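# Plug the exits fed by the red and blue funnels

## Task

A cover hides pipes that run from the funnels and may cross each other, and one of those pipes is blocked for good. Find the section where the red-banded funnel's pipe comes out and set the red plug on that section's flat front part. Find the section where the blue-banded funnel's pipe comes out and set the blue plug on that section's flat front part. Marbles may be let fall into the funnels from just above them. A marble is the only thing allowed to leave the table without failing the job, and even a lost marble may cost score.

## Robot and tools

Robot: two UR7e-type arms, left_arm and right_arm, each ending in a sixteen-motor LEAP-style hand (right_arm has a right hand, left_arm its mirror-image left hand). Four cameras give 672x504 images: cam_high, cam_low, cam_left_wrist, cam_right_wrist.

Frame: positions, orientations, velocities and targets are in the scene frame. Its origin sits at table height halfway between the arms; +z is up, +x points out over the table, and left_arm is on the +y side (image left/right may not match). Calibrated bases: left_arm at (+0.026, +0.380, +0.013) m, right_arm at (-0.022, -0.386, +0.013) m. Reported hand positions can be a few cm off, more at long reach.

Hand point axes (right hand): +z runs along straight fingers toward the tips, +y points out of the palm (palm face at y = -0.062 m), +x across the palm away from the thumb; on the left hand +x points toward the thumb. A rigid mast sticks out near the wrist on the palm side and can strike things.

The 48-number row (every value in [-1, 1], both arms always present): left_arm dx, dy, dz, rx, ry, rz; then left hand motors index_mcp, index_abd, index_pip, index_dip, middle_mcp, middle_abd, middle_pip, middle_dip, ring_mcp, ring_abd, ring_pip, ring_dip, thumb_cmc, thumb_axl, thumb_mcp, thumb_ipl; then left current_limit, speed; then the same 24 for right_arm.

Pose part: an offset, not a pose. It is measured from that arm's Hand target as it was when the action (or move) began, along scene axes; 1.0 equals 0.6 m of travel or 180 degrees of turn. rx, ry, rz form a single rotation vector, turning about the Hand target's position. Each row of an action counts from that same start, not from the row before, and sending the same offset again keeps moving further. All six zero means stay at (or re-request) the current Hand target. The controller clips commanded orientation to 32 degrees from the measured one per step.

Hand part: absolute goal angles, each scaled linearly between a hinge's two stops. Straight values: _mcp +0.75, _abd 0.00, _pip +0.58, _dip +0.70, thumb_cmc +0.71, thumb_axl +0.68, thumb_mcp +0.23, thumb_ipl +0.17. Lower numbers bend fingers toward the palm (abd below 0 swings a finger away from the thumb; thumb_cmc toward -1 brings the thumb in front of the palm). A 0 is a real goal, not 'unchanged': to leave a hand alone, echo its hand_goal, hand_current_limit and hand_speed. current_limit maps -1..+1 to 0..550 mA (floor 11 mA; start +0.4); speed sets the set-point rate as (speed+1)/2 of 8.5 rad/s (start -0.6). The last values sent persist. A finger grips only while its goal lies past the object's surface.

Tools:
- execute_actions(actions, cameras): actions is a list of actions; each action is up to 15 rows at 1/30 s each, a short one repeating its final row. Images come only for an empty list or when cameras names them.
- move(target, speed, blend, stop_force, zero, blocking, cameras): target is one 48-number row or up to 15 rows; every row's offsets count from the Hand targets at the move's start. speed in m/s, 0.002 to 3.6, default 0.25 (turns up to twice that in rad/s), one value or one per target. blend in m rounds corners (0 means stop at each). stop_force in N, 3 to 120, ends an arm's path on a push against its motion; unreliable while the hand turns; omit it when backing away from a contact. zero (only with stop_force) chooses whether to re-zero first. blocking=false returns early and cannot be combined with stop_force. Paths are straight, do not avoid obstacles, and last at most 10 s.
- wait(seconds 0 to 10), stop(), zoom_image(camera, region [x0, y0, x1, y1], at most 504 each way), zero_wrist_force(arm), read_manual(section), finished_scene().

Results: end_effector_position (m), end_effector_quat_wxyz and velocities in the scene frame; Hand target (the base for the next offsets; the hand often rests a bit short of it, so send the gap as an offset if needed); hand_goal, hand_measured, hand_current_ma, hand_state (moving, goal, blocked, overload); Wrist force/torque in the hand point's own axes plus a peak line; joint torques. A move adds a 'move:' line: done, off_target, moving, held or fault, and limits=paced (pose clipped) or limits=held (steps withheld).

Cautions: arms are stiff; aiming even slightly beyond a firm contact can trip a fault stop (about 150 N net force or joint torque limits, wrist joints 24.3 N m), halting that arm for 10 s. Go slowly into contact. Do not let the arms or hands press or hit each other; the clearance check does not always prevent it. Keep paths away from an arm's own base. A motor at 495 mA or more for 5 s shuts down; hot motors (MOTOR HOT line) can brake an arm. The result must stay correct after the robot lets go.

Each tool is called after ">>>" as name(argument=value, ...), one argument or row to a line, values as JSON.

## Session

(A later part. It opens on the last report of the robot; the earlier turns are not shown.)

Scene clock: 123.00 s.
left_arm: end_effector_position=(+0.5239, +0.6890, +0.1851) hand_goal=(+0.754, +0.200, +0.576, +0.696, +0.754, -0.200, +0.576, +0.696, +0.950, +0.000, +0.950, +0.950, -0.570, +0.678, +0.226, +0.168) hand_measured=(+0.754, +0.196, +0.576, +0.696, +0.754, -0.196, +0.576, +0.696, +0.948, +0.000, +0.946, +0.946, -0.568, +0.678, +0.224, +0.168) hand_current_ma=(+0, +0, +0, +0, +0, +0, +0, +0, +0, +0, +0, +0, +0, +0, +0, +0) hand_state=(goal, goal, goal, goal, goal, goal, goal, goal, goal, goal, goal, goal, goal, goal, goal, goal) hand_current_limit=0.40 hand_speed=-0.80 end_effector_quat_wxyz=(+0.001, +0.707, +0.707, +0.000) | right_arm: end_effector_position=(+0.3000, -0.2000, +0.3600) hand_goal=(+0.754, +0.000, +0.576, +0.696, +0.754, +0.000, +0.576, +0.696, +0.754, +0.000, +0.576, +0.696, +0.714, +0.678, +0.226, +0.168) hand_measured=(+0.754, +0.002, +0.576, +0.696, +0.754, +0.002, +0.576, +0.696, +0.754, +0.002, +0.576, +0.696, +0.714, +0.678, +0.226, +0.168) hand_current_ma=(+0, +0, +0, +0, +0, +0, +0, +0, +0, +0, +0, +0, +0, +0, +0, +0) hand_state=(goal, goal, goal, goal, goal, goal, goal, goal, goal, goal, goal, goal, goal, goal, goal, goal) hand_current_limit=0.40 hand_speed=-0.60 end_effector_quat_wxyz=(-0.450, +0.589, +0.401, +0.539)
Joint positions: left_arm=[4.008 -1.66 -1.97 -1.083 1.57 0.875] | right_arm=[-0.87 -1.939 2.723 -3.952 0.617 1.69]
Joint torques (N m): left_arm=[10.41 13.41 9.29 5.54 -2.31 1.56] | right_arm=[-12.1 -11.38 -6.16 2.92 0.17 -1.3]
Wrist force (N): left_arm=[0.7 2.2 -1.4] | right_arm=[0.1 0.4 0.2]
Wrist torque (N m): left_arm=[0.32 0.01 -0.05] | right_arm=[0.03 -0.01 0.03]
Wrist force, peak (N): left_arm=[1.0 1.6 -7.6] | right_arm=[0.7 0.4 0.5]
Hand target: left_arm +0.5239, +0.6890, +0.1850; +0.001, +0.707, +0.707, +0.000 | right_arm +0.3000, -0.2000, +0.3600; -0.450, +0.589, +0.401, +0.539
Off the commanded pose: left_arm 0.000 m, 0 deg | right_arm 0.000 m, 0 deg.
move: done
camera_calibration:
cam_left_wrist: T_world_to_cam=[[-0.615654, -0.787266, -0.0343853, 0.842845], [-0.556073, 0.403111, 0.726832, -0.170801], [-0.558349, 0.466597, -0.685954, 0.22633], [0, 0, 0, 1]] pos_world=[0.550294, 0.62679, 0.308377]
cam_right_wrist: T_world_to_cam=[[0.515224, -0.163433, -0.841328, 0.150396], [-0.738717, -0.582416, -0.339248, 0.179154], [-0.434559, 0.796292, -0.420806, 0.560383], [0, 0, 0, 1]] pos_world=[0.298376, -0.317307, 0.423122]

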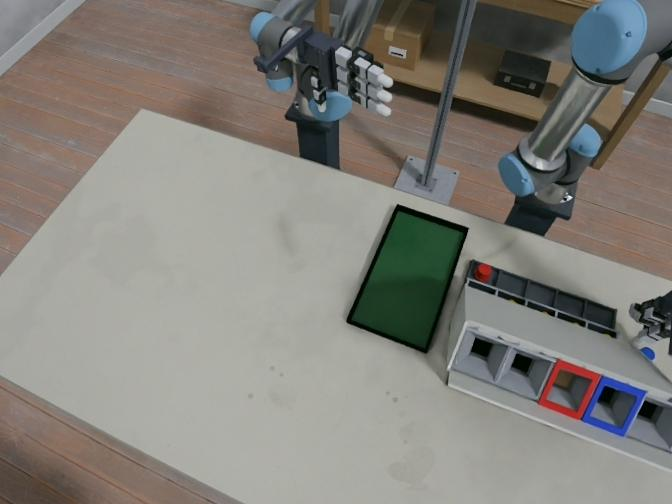

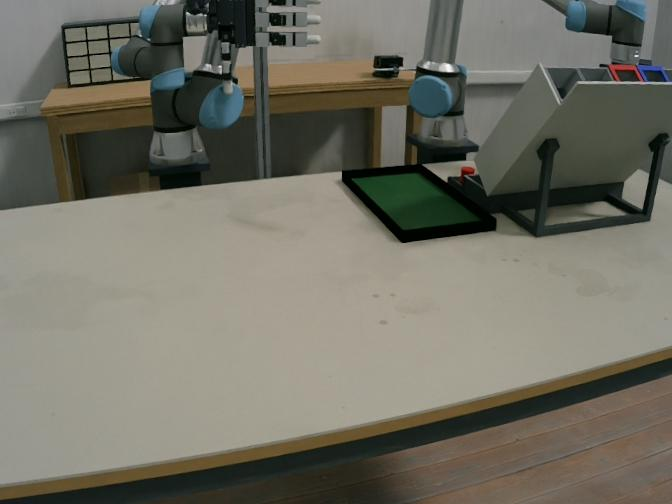

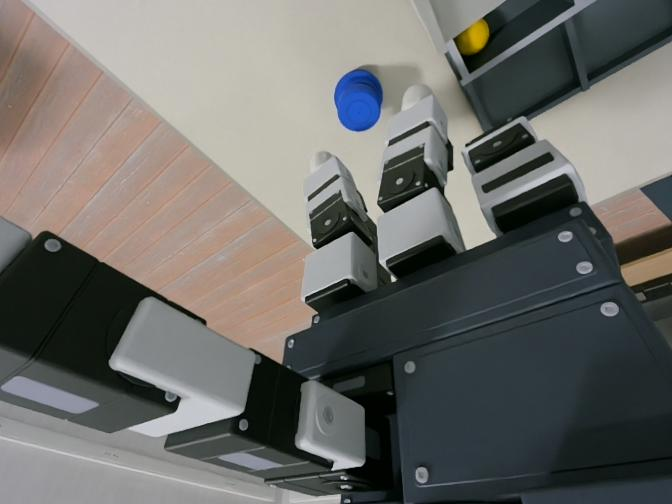

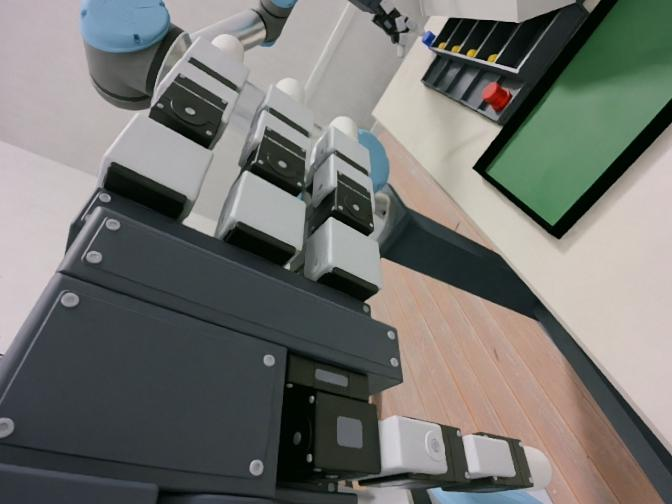

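>>> move(
  target=[
    [0.0102,0.0003,-0.06,0,0,0, 0.754,0.2,0.576,0.696, 0.754,-0.2,0.576,0.696, 0.95,0,0.95,0.95, -0.571,0.678,0.226,0.168, 0.4,-0.8, 0,0,0,0,0,0, 0.754,0,0.576,0.696, 0.754,0,0.576,0.696, 0.754,0,0.576,0.696, 0.714,0.678,0.226,0.168, 0.4,-0.6],
    [0.0102,0.0003,-0.06,0,0,0, 0.754,-0.1,0.576,0.696, 0.754,0.1,0.576,0.696, 0.95,0,0.95,0.95, -0.571,0.678,0.226,0.168, 0.4,-0.8, 0,0,0,0,0,0, 0.754,0,0.576,0.696, 0.754,0,0.576,0.696, 0.754,0,0.576,0.696, 0.714,0.678,0.226,0.168, 0.4,-0.6],
    [0.0102,0.0003,0.125,0,0,0, 0.754,-0.1,0.576,0.696, 0.754,0.1,0.576,0.696, 0.95,0,0.95,0.95, -0.571,0.678,0.226,0.168, 0.4,-0.8, 0,0,0,0,0,0, 0.754,0,0.576,0.696, 0.754,0,0.576,0.696, 0.754,0,0.576,0.696, 0.714,0.678,0.226,0.168, 0.4,-0.6],
    [-0.1082,-0.1867,0.125,0,0,0, 0.754,-0.1,0.576,0.696, 0.754,0.1,0.576,0.696, 0.95,0,0.95,0.95, -0.571,0.678,0.226,0.168, 0.4,-0.8, 0,0,0,0,0,0, 0.754,0,0.576,0.696, 0.754,0,0.576,0.696, 0.754,0,0.576,0.696, 0.714,0.678,0.226,0.168, 0.4,-0.6],
    [-0.1082,-0.1867,0.0333,0,0,0, 0.754,-0.1,0.576,0.696, 0.754,0.1,0.576,0.696, 0.95,0,0.95,0.95, -0.571,0.678,0.226,0.168, 0.4,-0.8, 0,0,0,0,0,0, 0.754,0,0.576,0.696, 0.754,0,0.576,0.696, 0.754,0,0.576,0.696, 0.714,0.678,0.226,0.168, 0.4,-0.6],
  ],
  speed=[0.1,0.1,0.15,0.25,0.15],
  blend=[0,0,0.02,0.02,0],
  cameras=["cam_high","cam_left_wrist","cam_right_wrist"],
)

>>> zoom_image(
  camera="cam_left_wrist",
  region=[250, 0, 502, 200],
)

>>> zoom_image(
  camera="cam_high",
  region=[440, 230, 672, 380],
)

Scene clock: 129.50 s.
left_arm: end_effector_position=(+0.4590, +0.5770, +0.2051) hand_goal=(+0.754, -0.100, +0.576, +0.696, +0.754, +0.100, +0.576, +0.696, +0.950, +0.000, +0.950, +0.950, -0.570, +0.678, +0.226, +0.168) hand_measured=(+0.754, +0.040, +0.576, +0.696, +0.754, -0.032, +0.576, +0.696, +0.948, +0.000, +0.946, +0.946, -0.568, +0.678, +0.224, +0.168) hand_current_ma=(+0, +238, +0, +0, +0, -213, +0, +0, +0, +0, +0, +0, +0, +0, +0, +0) hand_state=(goal, blocked, goal, goal, goal, blocked, goal, goal, goal, goal, goal, goal, goal, goal, goal, goal) hand_current_limit=0.40 hand_speed=-0.80 end_effector_quat_wxyz=(+0.001, +0.707, +0.707, +0.000) | right_arm: end_effector_position=(+0.3000, -0.2000, +0.3600) hand_goal=(+0.754, +0.000, +0.576, +0.696, +0.754, +0.000, +0.576, +0.696, +0.754, +0.000, +0.576, +0.696, +0.714, +0.678, +0.226, +0.168) hand_measured=(+0.754, +0.002, +0.576, +0.696, +0.754, +0.002, +0.576, +0.696, +0.754, +0.002, +0.576, +0.696, +0.714, +0.678, +0.226, +0.168) hand_current_ma=(+0, +0, +0, +0, +0, +0, +0, +0, +0, +0, +0, +0, +0, +0, +0, +0) hand_state=(goal, goal, goal, goal, goal, goal, goal, goal, goal, goal, goal, goal, goal, goal, goal, goal) hand_current_limit=0.40 hand_speed=-0.60 end_effector_quat_wxyz=(-0.450, +0.589, +0.401, +0.539)
Joint positions: left_arm=[3.948 -1.345 -2.202 -1.165 1.57 0.815] | right_arm=[-0.87 -1.939 2.723 -3.952 0.617 1.69]
Joint torques (N m): left_arm=[-10.3 1.8 10.78 5.57 -2.17 -1.46] | right_arm=[-12.01 -11.33 -5.76 2.85 0.02 -1.15]
Wrist force (N): left_arm=[0.6 2.4 -1.0] | right_arm=[0.5 0.1 0.4]
Wrist torque (N m): left_arm=[0.27 -0.01 0.04] | right_arm=[-0.02 -0.06 0.05]
Wrist force, peak (N): left_arm=[2.0 3.1 -2.0] | right_arm=[0.8 -0.1 0.2]
Hand target: left_arm +0.4590, +0.5770, +0.2050; +0.001, +0.707, +0.707, +0.000 | right_arm +0.3000, -0.2000, +0.3600; -0.450, +0.589, +0.401, +0.539
Off the commanded pose: left_arm 0.000 m, 0 deg | right_arm 0.000 m, 0 deg.
move: done
camera_calibration:
cam_left_wrist: T_world_to_cam=[[-0.615688, -0.787241, -0.0343411, 0.715392], [-0.556035, 0.403159, 0.726834, -0.176322], [-0.558349, 0.466598, -0.685954, 0.256071], [0, 0, 0, 1]] pos_world=[0.485394, 0.51479, 0.328377]
cam_right_wrist: T_world_to_cam=[[0.515224, -0.163433, -0.841328, 0.150396], [-0.738717, -0.582416, -0.339248, 0.179154], [-0.434559, 0.796292, -0.420806, 0.560383], [0, 0, 0, 1]] pos_world=[0.298376, -0.317307, 0.423122]
Images, in order (width x height): cam_high 672x504, cam_left_wrist 672x504, cam_right_wrist 672x504.

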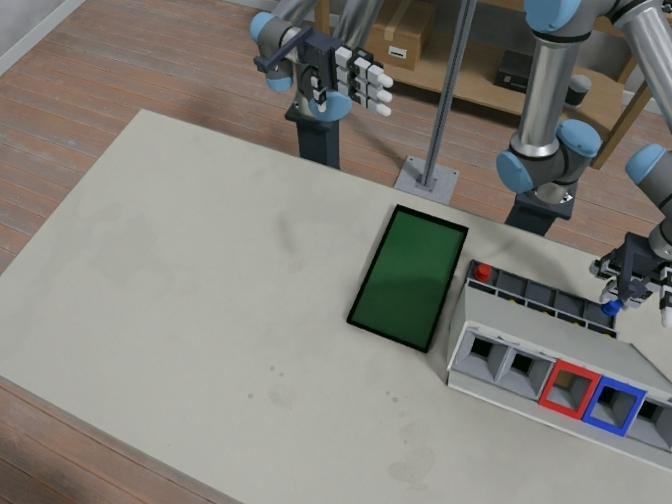

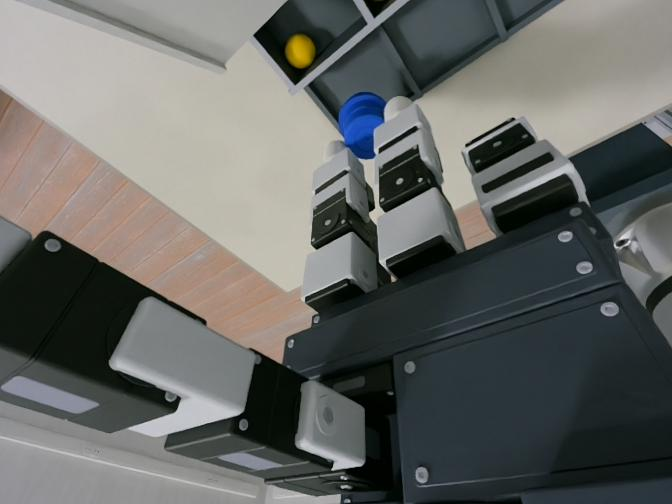

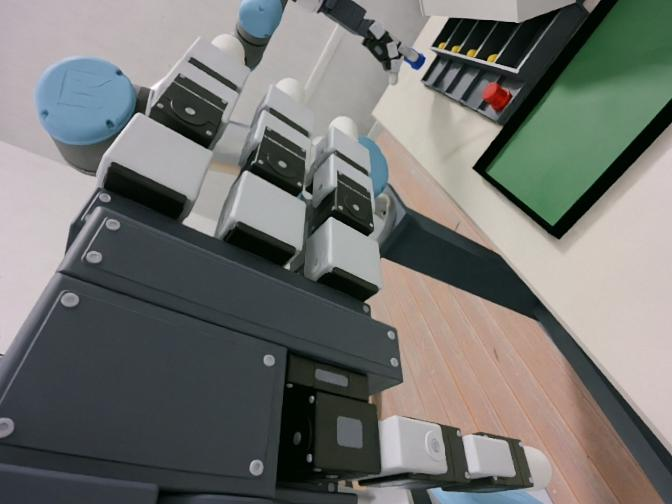

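Scaled by 2.000.

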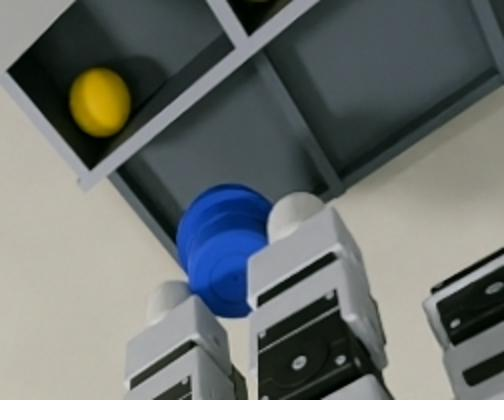

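Scaled by 2.172.

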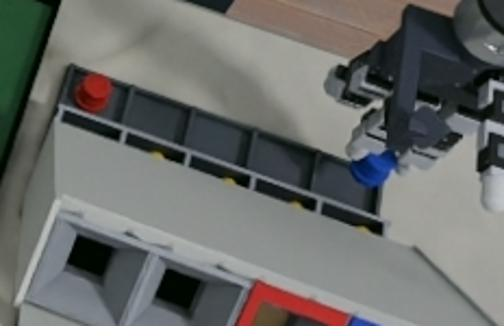

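>>> move(
  target=[
    [-0.0033,-0.005,-0.04,0,0,0, 0.754,-0.1,0.576,0.696, 0.754,0.1,0.576,0.696, 0.95,0,0.95,0.95, -0.571,0.678,0.226,0.168, 0.4,-0.8, 0,0,0,0,0,0, 0.754,0,0.576,0.696, 0.754,0,0.576,0.696, 0.754,0,0.576,0.696, 0.714,0.678,0.226,0.168, 0.4,-0.6],
    [-0.0033,-0.005,-0.1,0,0,0, 0.754,-0.1,0.576,0.696, 0.754,0.1,0.576,0.696, 0.95,0,0.95,0.95, -0.571,0.678,0.226,0.168, 0.4,-0.8, 0,0,0,0,0,0, 0.754,0,0.576,0.696, 0.754,0,0.576,0.696, 0.754,0,0.576,0.696, 0.714,0.678,0.226,0.168, 0.4,-0.6],
  ],
  speed=[0.08,0.03],
  stop_force=4,
  cameras=["cam_left_wrist"],
)

>>> zoom_image(
  camera="cam_left_wrist",
  region=[250, 0, 502, 200],
)

Scene clock: 133.30 s.
left_arm: end_effector_position=(+0.4569, +0.5740, +0.1543) hand_goal=(+0.754, -0.100, +0.576, +0.696, +0.754, +0.100, +0.576, +0.696, +0.950, +0.000, +0.950, +0.950, -0.570, +0.678, +0.226, +0.168) hand_measured=(+0.754, +0.040, +0.576, +0.696, +0.754, -0.032, +0.576, +0.696, +0.948, +0.000, +0.946, +0.946, -0.568, +0.678, +0.224, +0.168) hand_current_ma=(+0, +238, +0, +0, +0, -213, +0, +0, +0, +0, +0, +0, +0, +0, +0, +0) hand_state=(goal, blocked, goal, goal, goal, blocked, goal, goal, goal, goal, goal, goal, goal, goal, goal, goal) hand_current_limit=0.40 hand_speed=-0.80 end_effector_quat_wxyz=(+0.001, +0.707, +0.707, +0.000) | right_arm: end_effector_position=(+0.3000, -0.2000, +0.3600) hand_goal=(+0.754, +0.000, +0.576, +0.696, +0.754, +0.000, +0.576, +0.696, +0.754, +0.000, +0.576, +0.696, +0.714, +0.678, +0.226, +0.168) hand_measured=(+0.754, +0.002, +0.576, +0.696, +0.754, +0.002, +0.576, +0.696, +0.754, +0.002, +0.576, +0.696, +0.714, +0.678, +0.226, +0.168) hand_current_ma=(+0, +0, +0, +0, +0, +0, +0, +0, +0, +0, +0, +0, +0, +0, +0, +0) hand_state=(goal, goal, goal, goal, goal, goal, goal, goal, goal, goal, goal, goal, goal, goal, goal, goal) hand_current_limit=0.40 hand_speed=-0.60 end_effector_quat_wxyz=(-0.450, +0.589, +0.401, +0.539)
Joint positions: left_arm=[3.946 -1.408 -2.3 -1.004 1.57 0.813] | right_arm=[-0.87 -1.939 2.723 -3.952 0.617 1.69]
Joint torques (N m): left_arm=[-4.89 23.08 26.99 0.94 0.83 -1.19] | right_arm=[-11.78 -11.5 -5.98 2.92 0.08 -1.1]
Wrist force (N): left_arm=[0.4 2.4 -1.1] | right_arm=[0.6 0.1 0.1]
Wrist torque (N m): left_arm=[0.28 0.00 0.02] | right_arm=[0.00 -0.06 0.05]
Wrist force, peak (N): left_arm=[1.4 2.9 -5.3] | right_arm=[0.7 0.2 0.4]
Hand target: left_arm +0.4569, +0.5740, +0.1543; +0.001, +0.707, +0.707, +0.000 (not the last commanded pose) | right_arm +0.3000, -0.2000, +0.3600; -0.450, +0.589, +0.401, +0.539
Off the commanded pose: left_arm 0.009 m, 0 deg | right_arm 0.000 m, 0 deg.
move: contact (left_arm); path passed 1 of 2 targets
camera_calibration:
cam_left_wrist: T_world_to_cam=[[-0.615657, -0.787272, -0.0341844, 0.710012], [-0.555974, 0.403219, 0.726847, -0.139364], [-0.558443, 0.466494, -0.685948, 0.221604], [0, 0, 0, 1]] pos_world=[0.483394, 0.51179, 0.277577]
Images, in order (width x height): cam_left_wrist 672x504.

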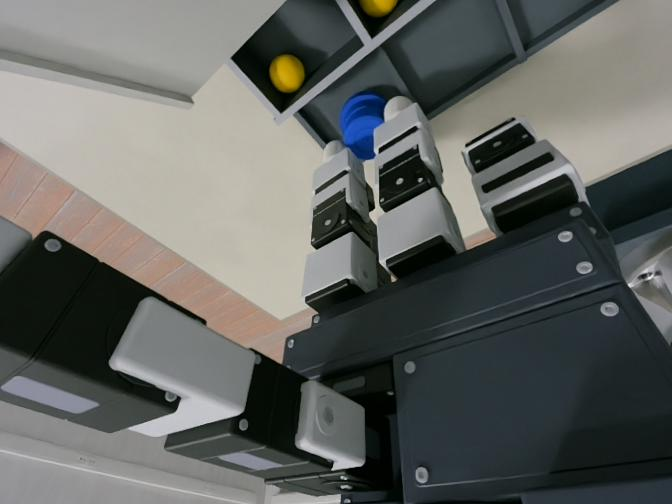

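Scaled by 2.000.

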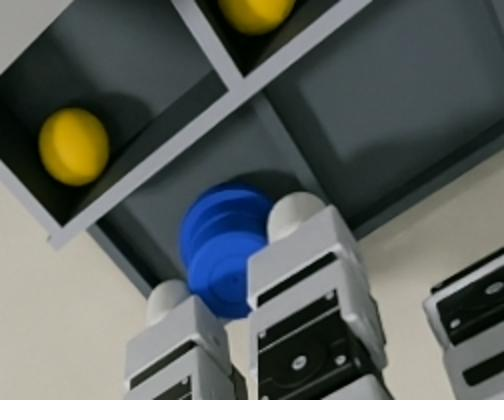

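>>> move(
  target=[
    [0,0,-0.0025,0,0,0, 0.754,-0.1,0.576,0.696, 0.754,0.1,0.576,0.696, 0.95,0,0.95,0.95, -0.571,0.678,0.226,0.168, 0.4,-0.8, 0,0,0,0,0,0, 0.754,0,0.576,0.696, 0.754,0,0.576,0.696, 0.754,0,0.576,0.696, 0.714,0.678,0.226,0.168, 0.4,-0.6],
    [0,0,-0.0025,0,0,0, 0.754,0.2,0.576,0.696, 0.754,-0.2,0.576,0.696, 0.95,0,0.95,0.95, -0.571,0.678,0.226,0.168, 0.4,-0.8, 0,0,0,0,0,0, 0.754,0,0.576,0.696, 0.754,0,0.576,0.696, 0.754,0,0.576,0.696, 0.714,0.678,0.226,0.168, 0.4,-0.6],
    [0,0,0.2,0,0,0, 0.754,0.2,0.576,0.696, 0.754,-0.2,0.576,0.696, 0.95,0,0.95,0.95, -0.571,0.678,0.226,0.168, 0.4,-0.8, 0,0,0,0,0,0, 0.754,0,0.576,0.696, 0.754,0,0.576,0.696, 0.754,0,0.576,0.696, 0.714,0.678,0.226,0.168, 0.4,-0.6],
  ],
  speed=[0.05,0.1,0.2],
  cameras=["all"],
)

>>> zoom_image(
  camera="cam_left_wrist",
  region=[250, 0, 502, 200],
)

>>> zoom_image(
  camera="cam_right_wrist",
  region=[390, 0, 602, 160],
)

>>> zoom_image(
  camera="cam_high",
  region=[440, 230, 672, 380],
)

Scene clock: 136.87 s.
left_arm: end_effector_position=(+0.4569, +0.5740, +0.2742) hand_goal=(+0.754, +0.200, +0.576, +0.696, +0.754, -0.200, +0.576, +0.696, +0.950, +0.000, +0.950, +0.950, -0.570, +0.678, +0.226, +0.168) hand_measured=(+0.754, +0.196, +0.576, +0.696, +0.754, -0.194, +0.576, +0.696, +0.948, +0.000, +0.946, +0.946, -0.568, +0.678, +0.224, +0.168) hand_current_ma=(+0, +0, +0, +0, +0, +0, +0, +0, +0, +0, +0, +0, +0, +0, +0, +0) hand_state=(goal, goal, goal, goal, goal, goal, goal, goal, goal, goal, goal, goal, goal, goal, goal, goal) hand_current_limit=0.40 hand_speed=-0.80 end_effector_quat_wxyz=(+0.001, +0.707, +0.707, +0.000) | right_arm: end_effector_position=(+0.3000, -0.2000, +0.3600) hand_goal=(+0.754, +0.000, +0.576, +0.696, +0.754, +0.000, +0.576, +0.696, +0.754, +0.000, +0.576, +0.696, +0.714, +0.678, +0.226, +0.168) hand_measured=(+0.754, +0.002, +0.576, +0.696, +0.754, +0.002, +0.576, +0.696, +0.754, +0.002, +0.576, +0.696, +0.714, +0.678, +0.226, +0.168) hand_current_ma=(+0, +0, +0, +0, +0, +0, +0, +0, +0, +0, +0, +0, +0, +0, +0, +0) hand_state=(goal, goal, goal, goal, goal, goal, goal, goal, goal, goal, goal, goal, goal, goal, goal, goal) hand_current_limit=0.40 hand_speed=-0.60 end_effector_quat_wxyz=(-0.450, +0.589, +0.401, +0.539)
Joint positions: left_arm=[3.946 -1.279 -2.064 -1.37 1.57 0.813] | right_arm=[-0.87 -1.939 2.723 -3.952 0.617 1.69]
Joint torques (N m): left_arm=[10.19 20.65 29.4 0.81 1.54 1.5] | right_arm=[-12.25 -11.04 -6.15 2.91 -0.04 -1.18]
Wrist force (N): left_arm=[0.5 2.5 -1.1] | right_arm=[0.3 -0.2 0.0]
Wrist torque (N m): left_arm=[0.34 0.03 -0.08] | right_arm=[-0.02 -0.03 0.03]
Wrist force, peak (N): left_arm=[1.4 2.5 -6.3] | right_arm=[0.9 0.1 0.4]
Hand target: left_arm +0.4569, +0.5740, +0.2743; +0.001, +0.707, +0.707, +0.000 | right_arm +0.3000, -0.2000, +0.3600; -0.450, +0.589, +0.401, +0.539
Off the commanded pose: left_arm 0.000 m, 0 deg | right_arm 0.000 m, 0 deg.
move: done
camera_calibration:
cam_left_wrist: T_world_to_cam=[[-0.615647, -0.787276, -0.0342838, 0.714147], [-0.556055, 0.403182, 0.726806, -0.22644], [-0.558375, 0.466519, -0.685986, 0.303819], [0, 0, 0, 1]] pos_world=[0.483394, 0.51179, 0.397477]
cam_right_wrist: T_world_to_cam=[[0.515224, -0.163433, -0.841328, 0.150396], [-0.738717, -0.582416, -0.339248, 0.179154], [-0.434559, 0.796292, -0.420806, 0.560383], [0, 0, 0, 1]] pos_world=[0.298376, -0.317307, 0.423122]

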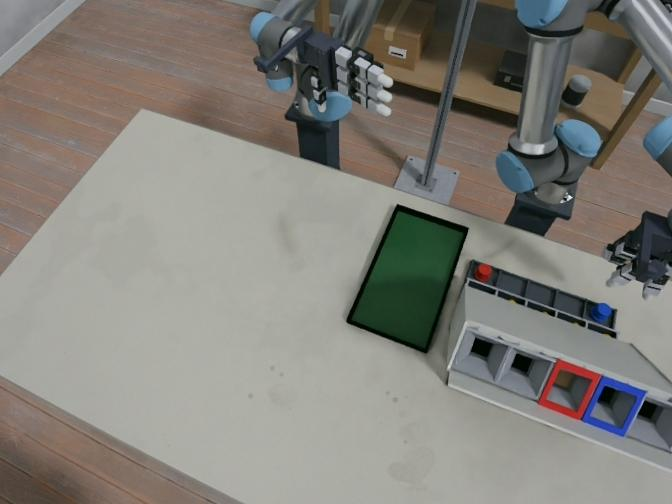

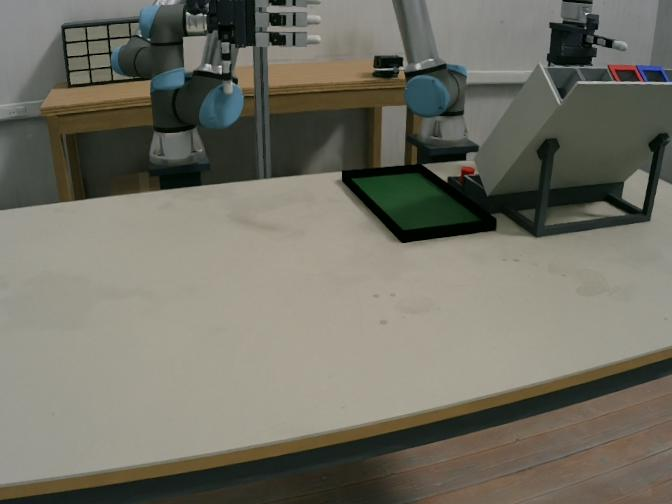

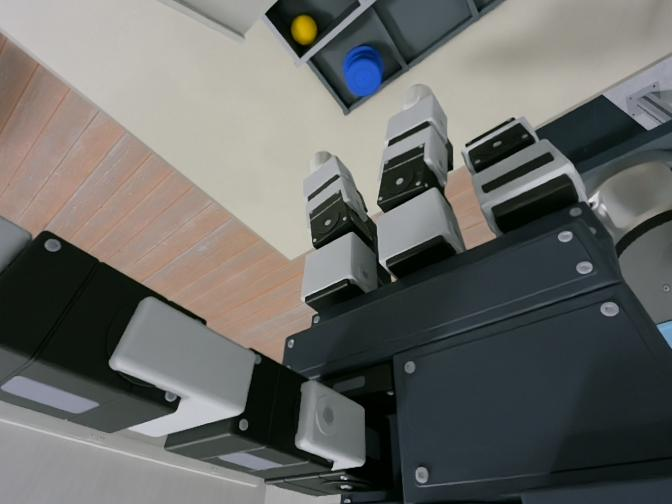

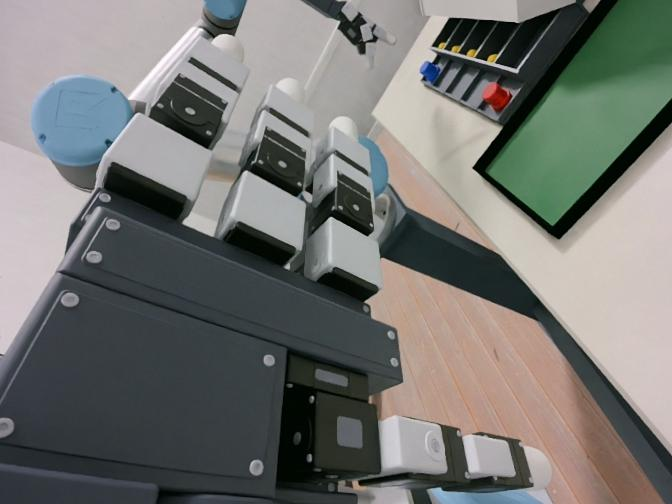

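Scaled by 2.000.

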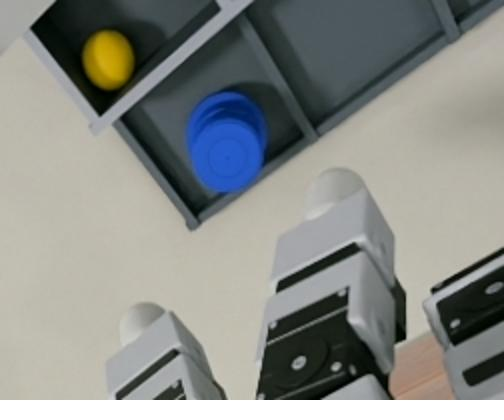

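Scaled by 2.377.

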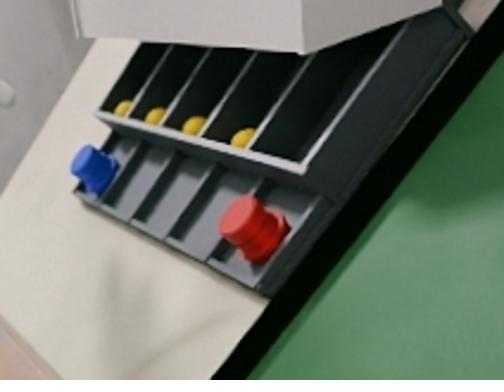

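Scaled by 2.172.

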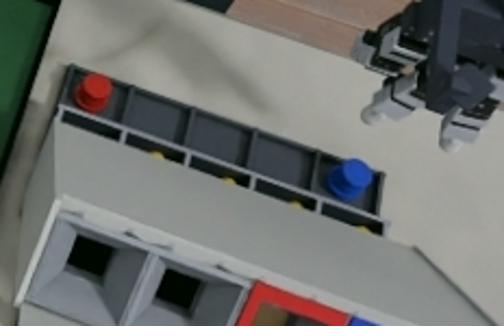

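>>> finished_scene(
)

The scene is finished: the task was done.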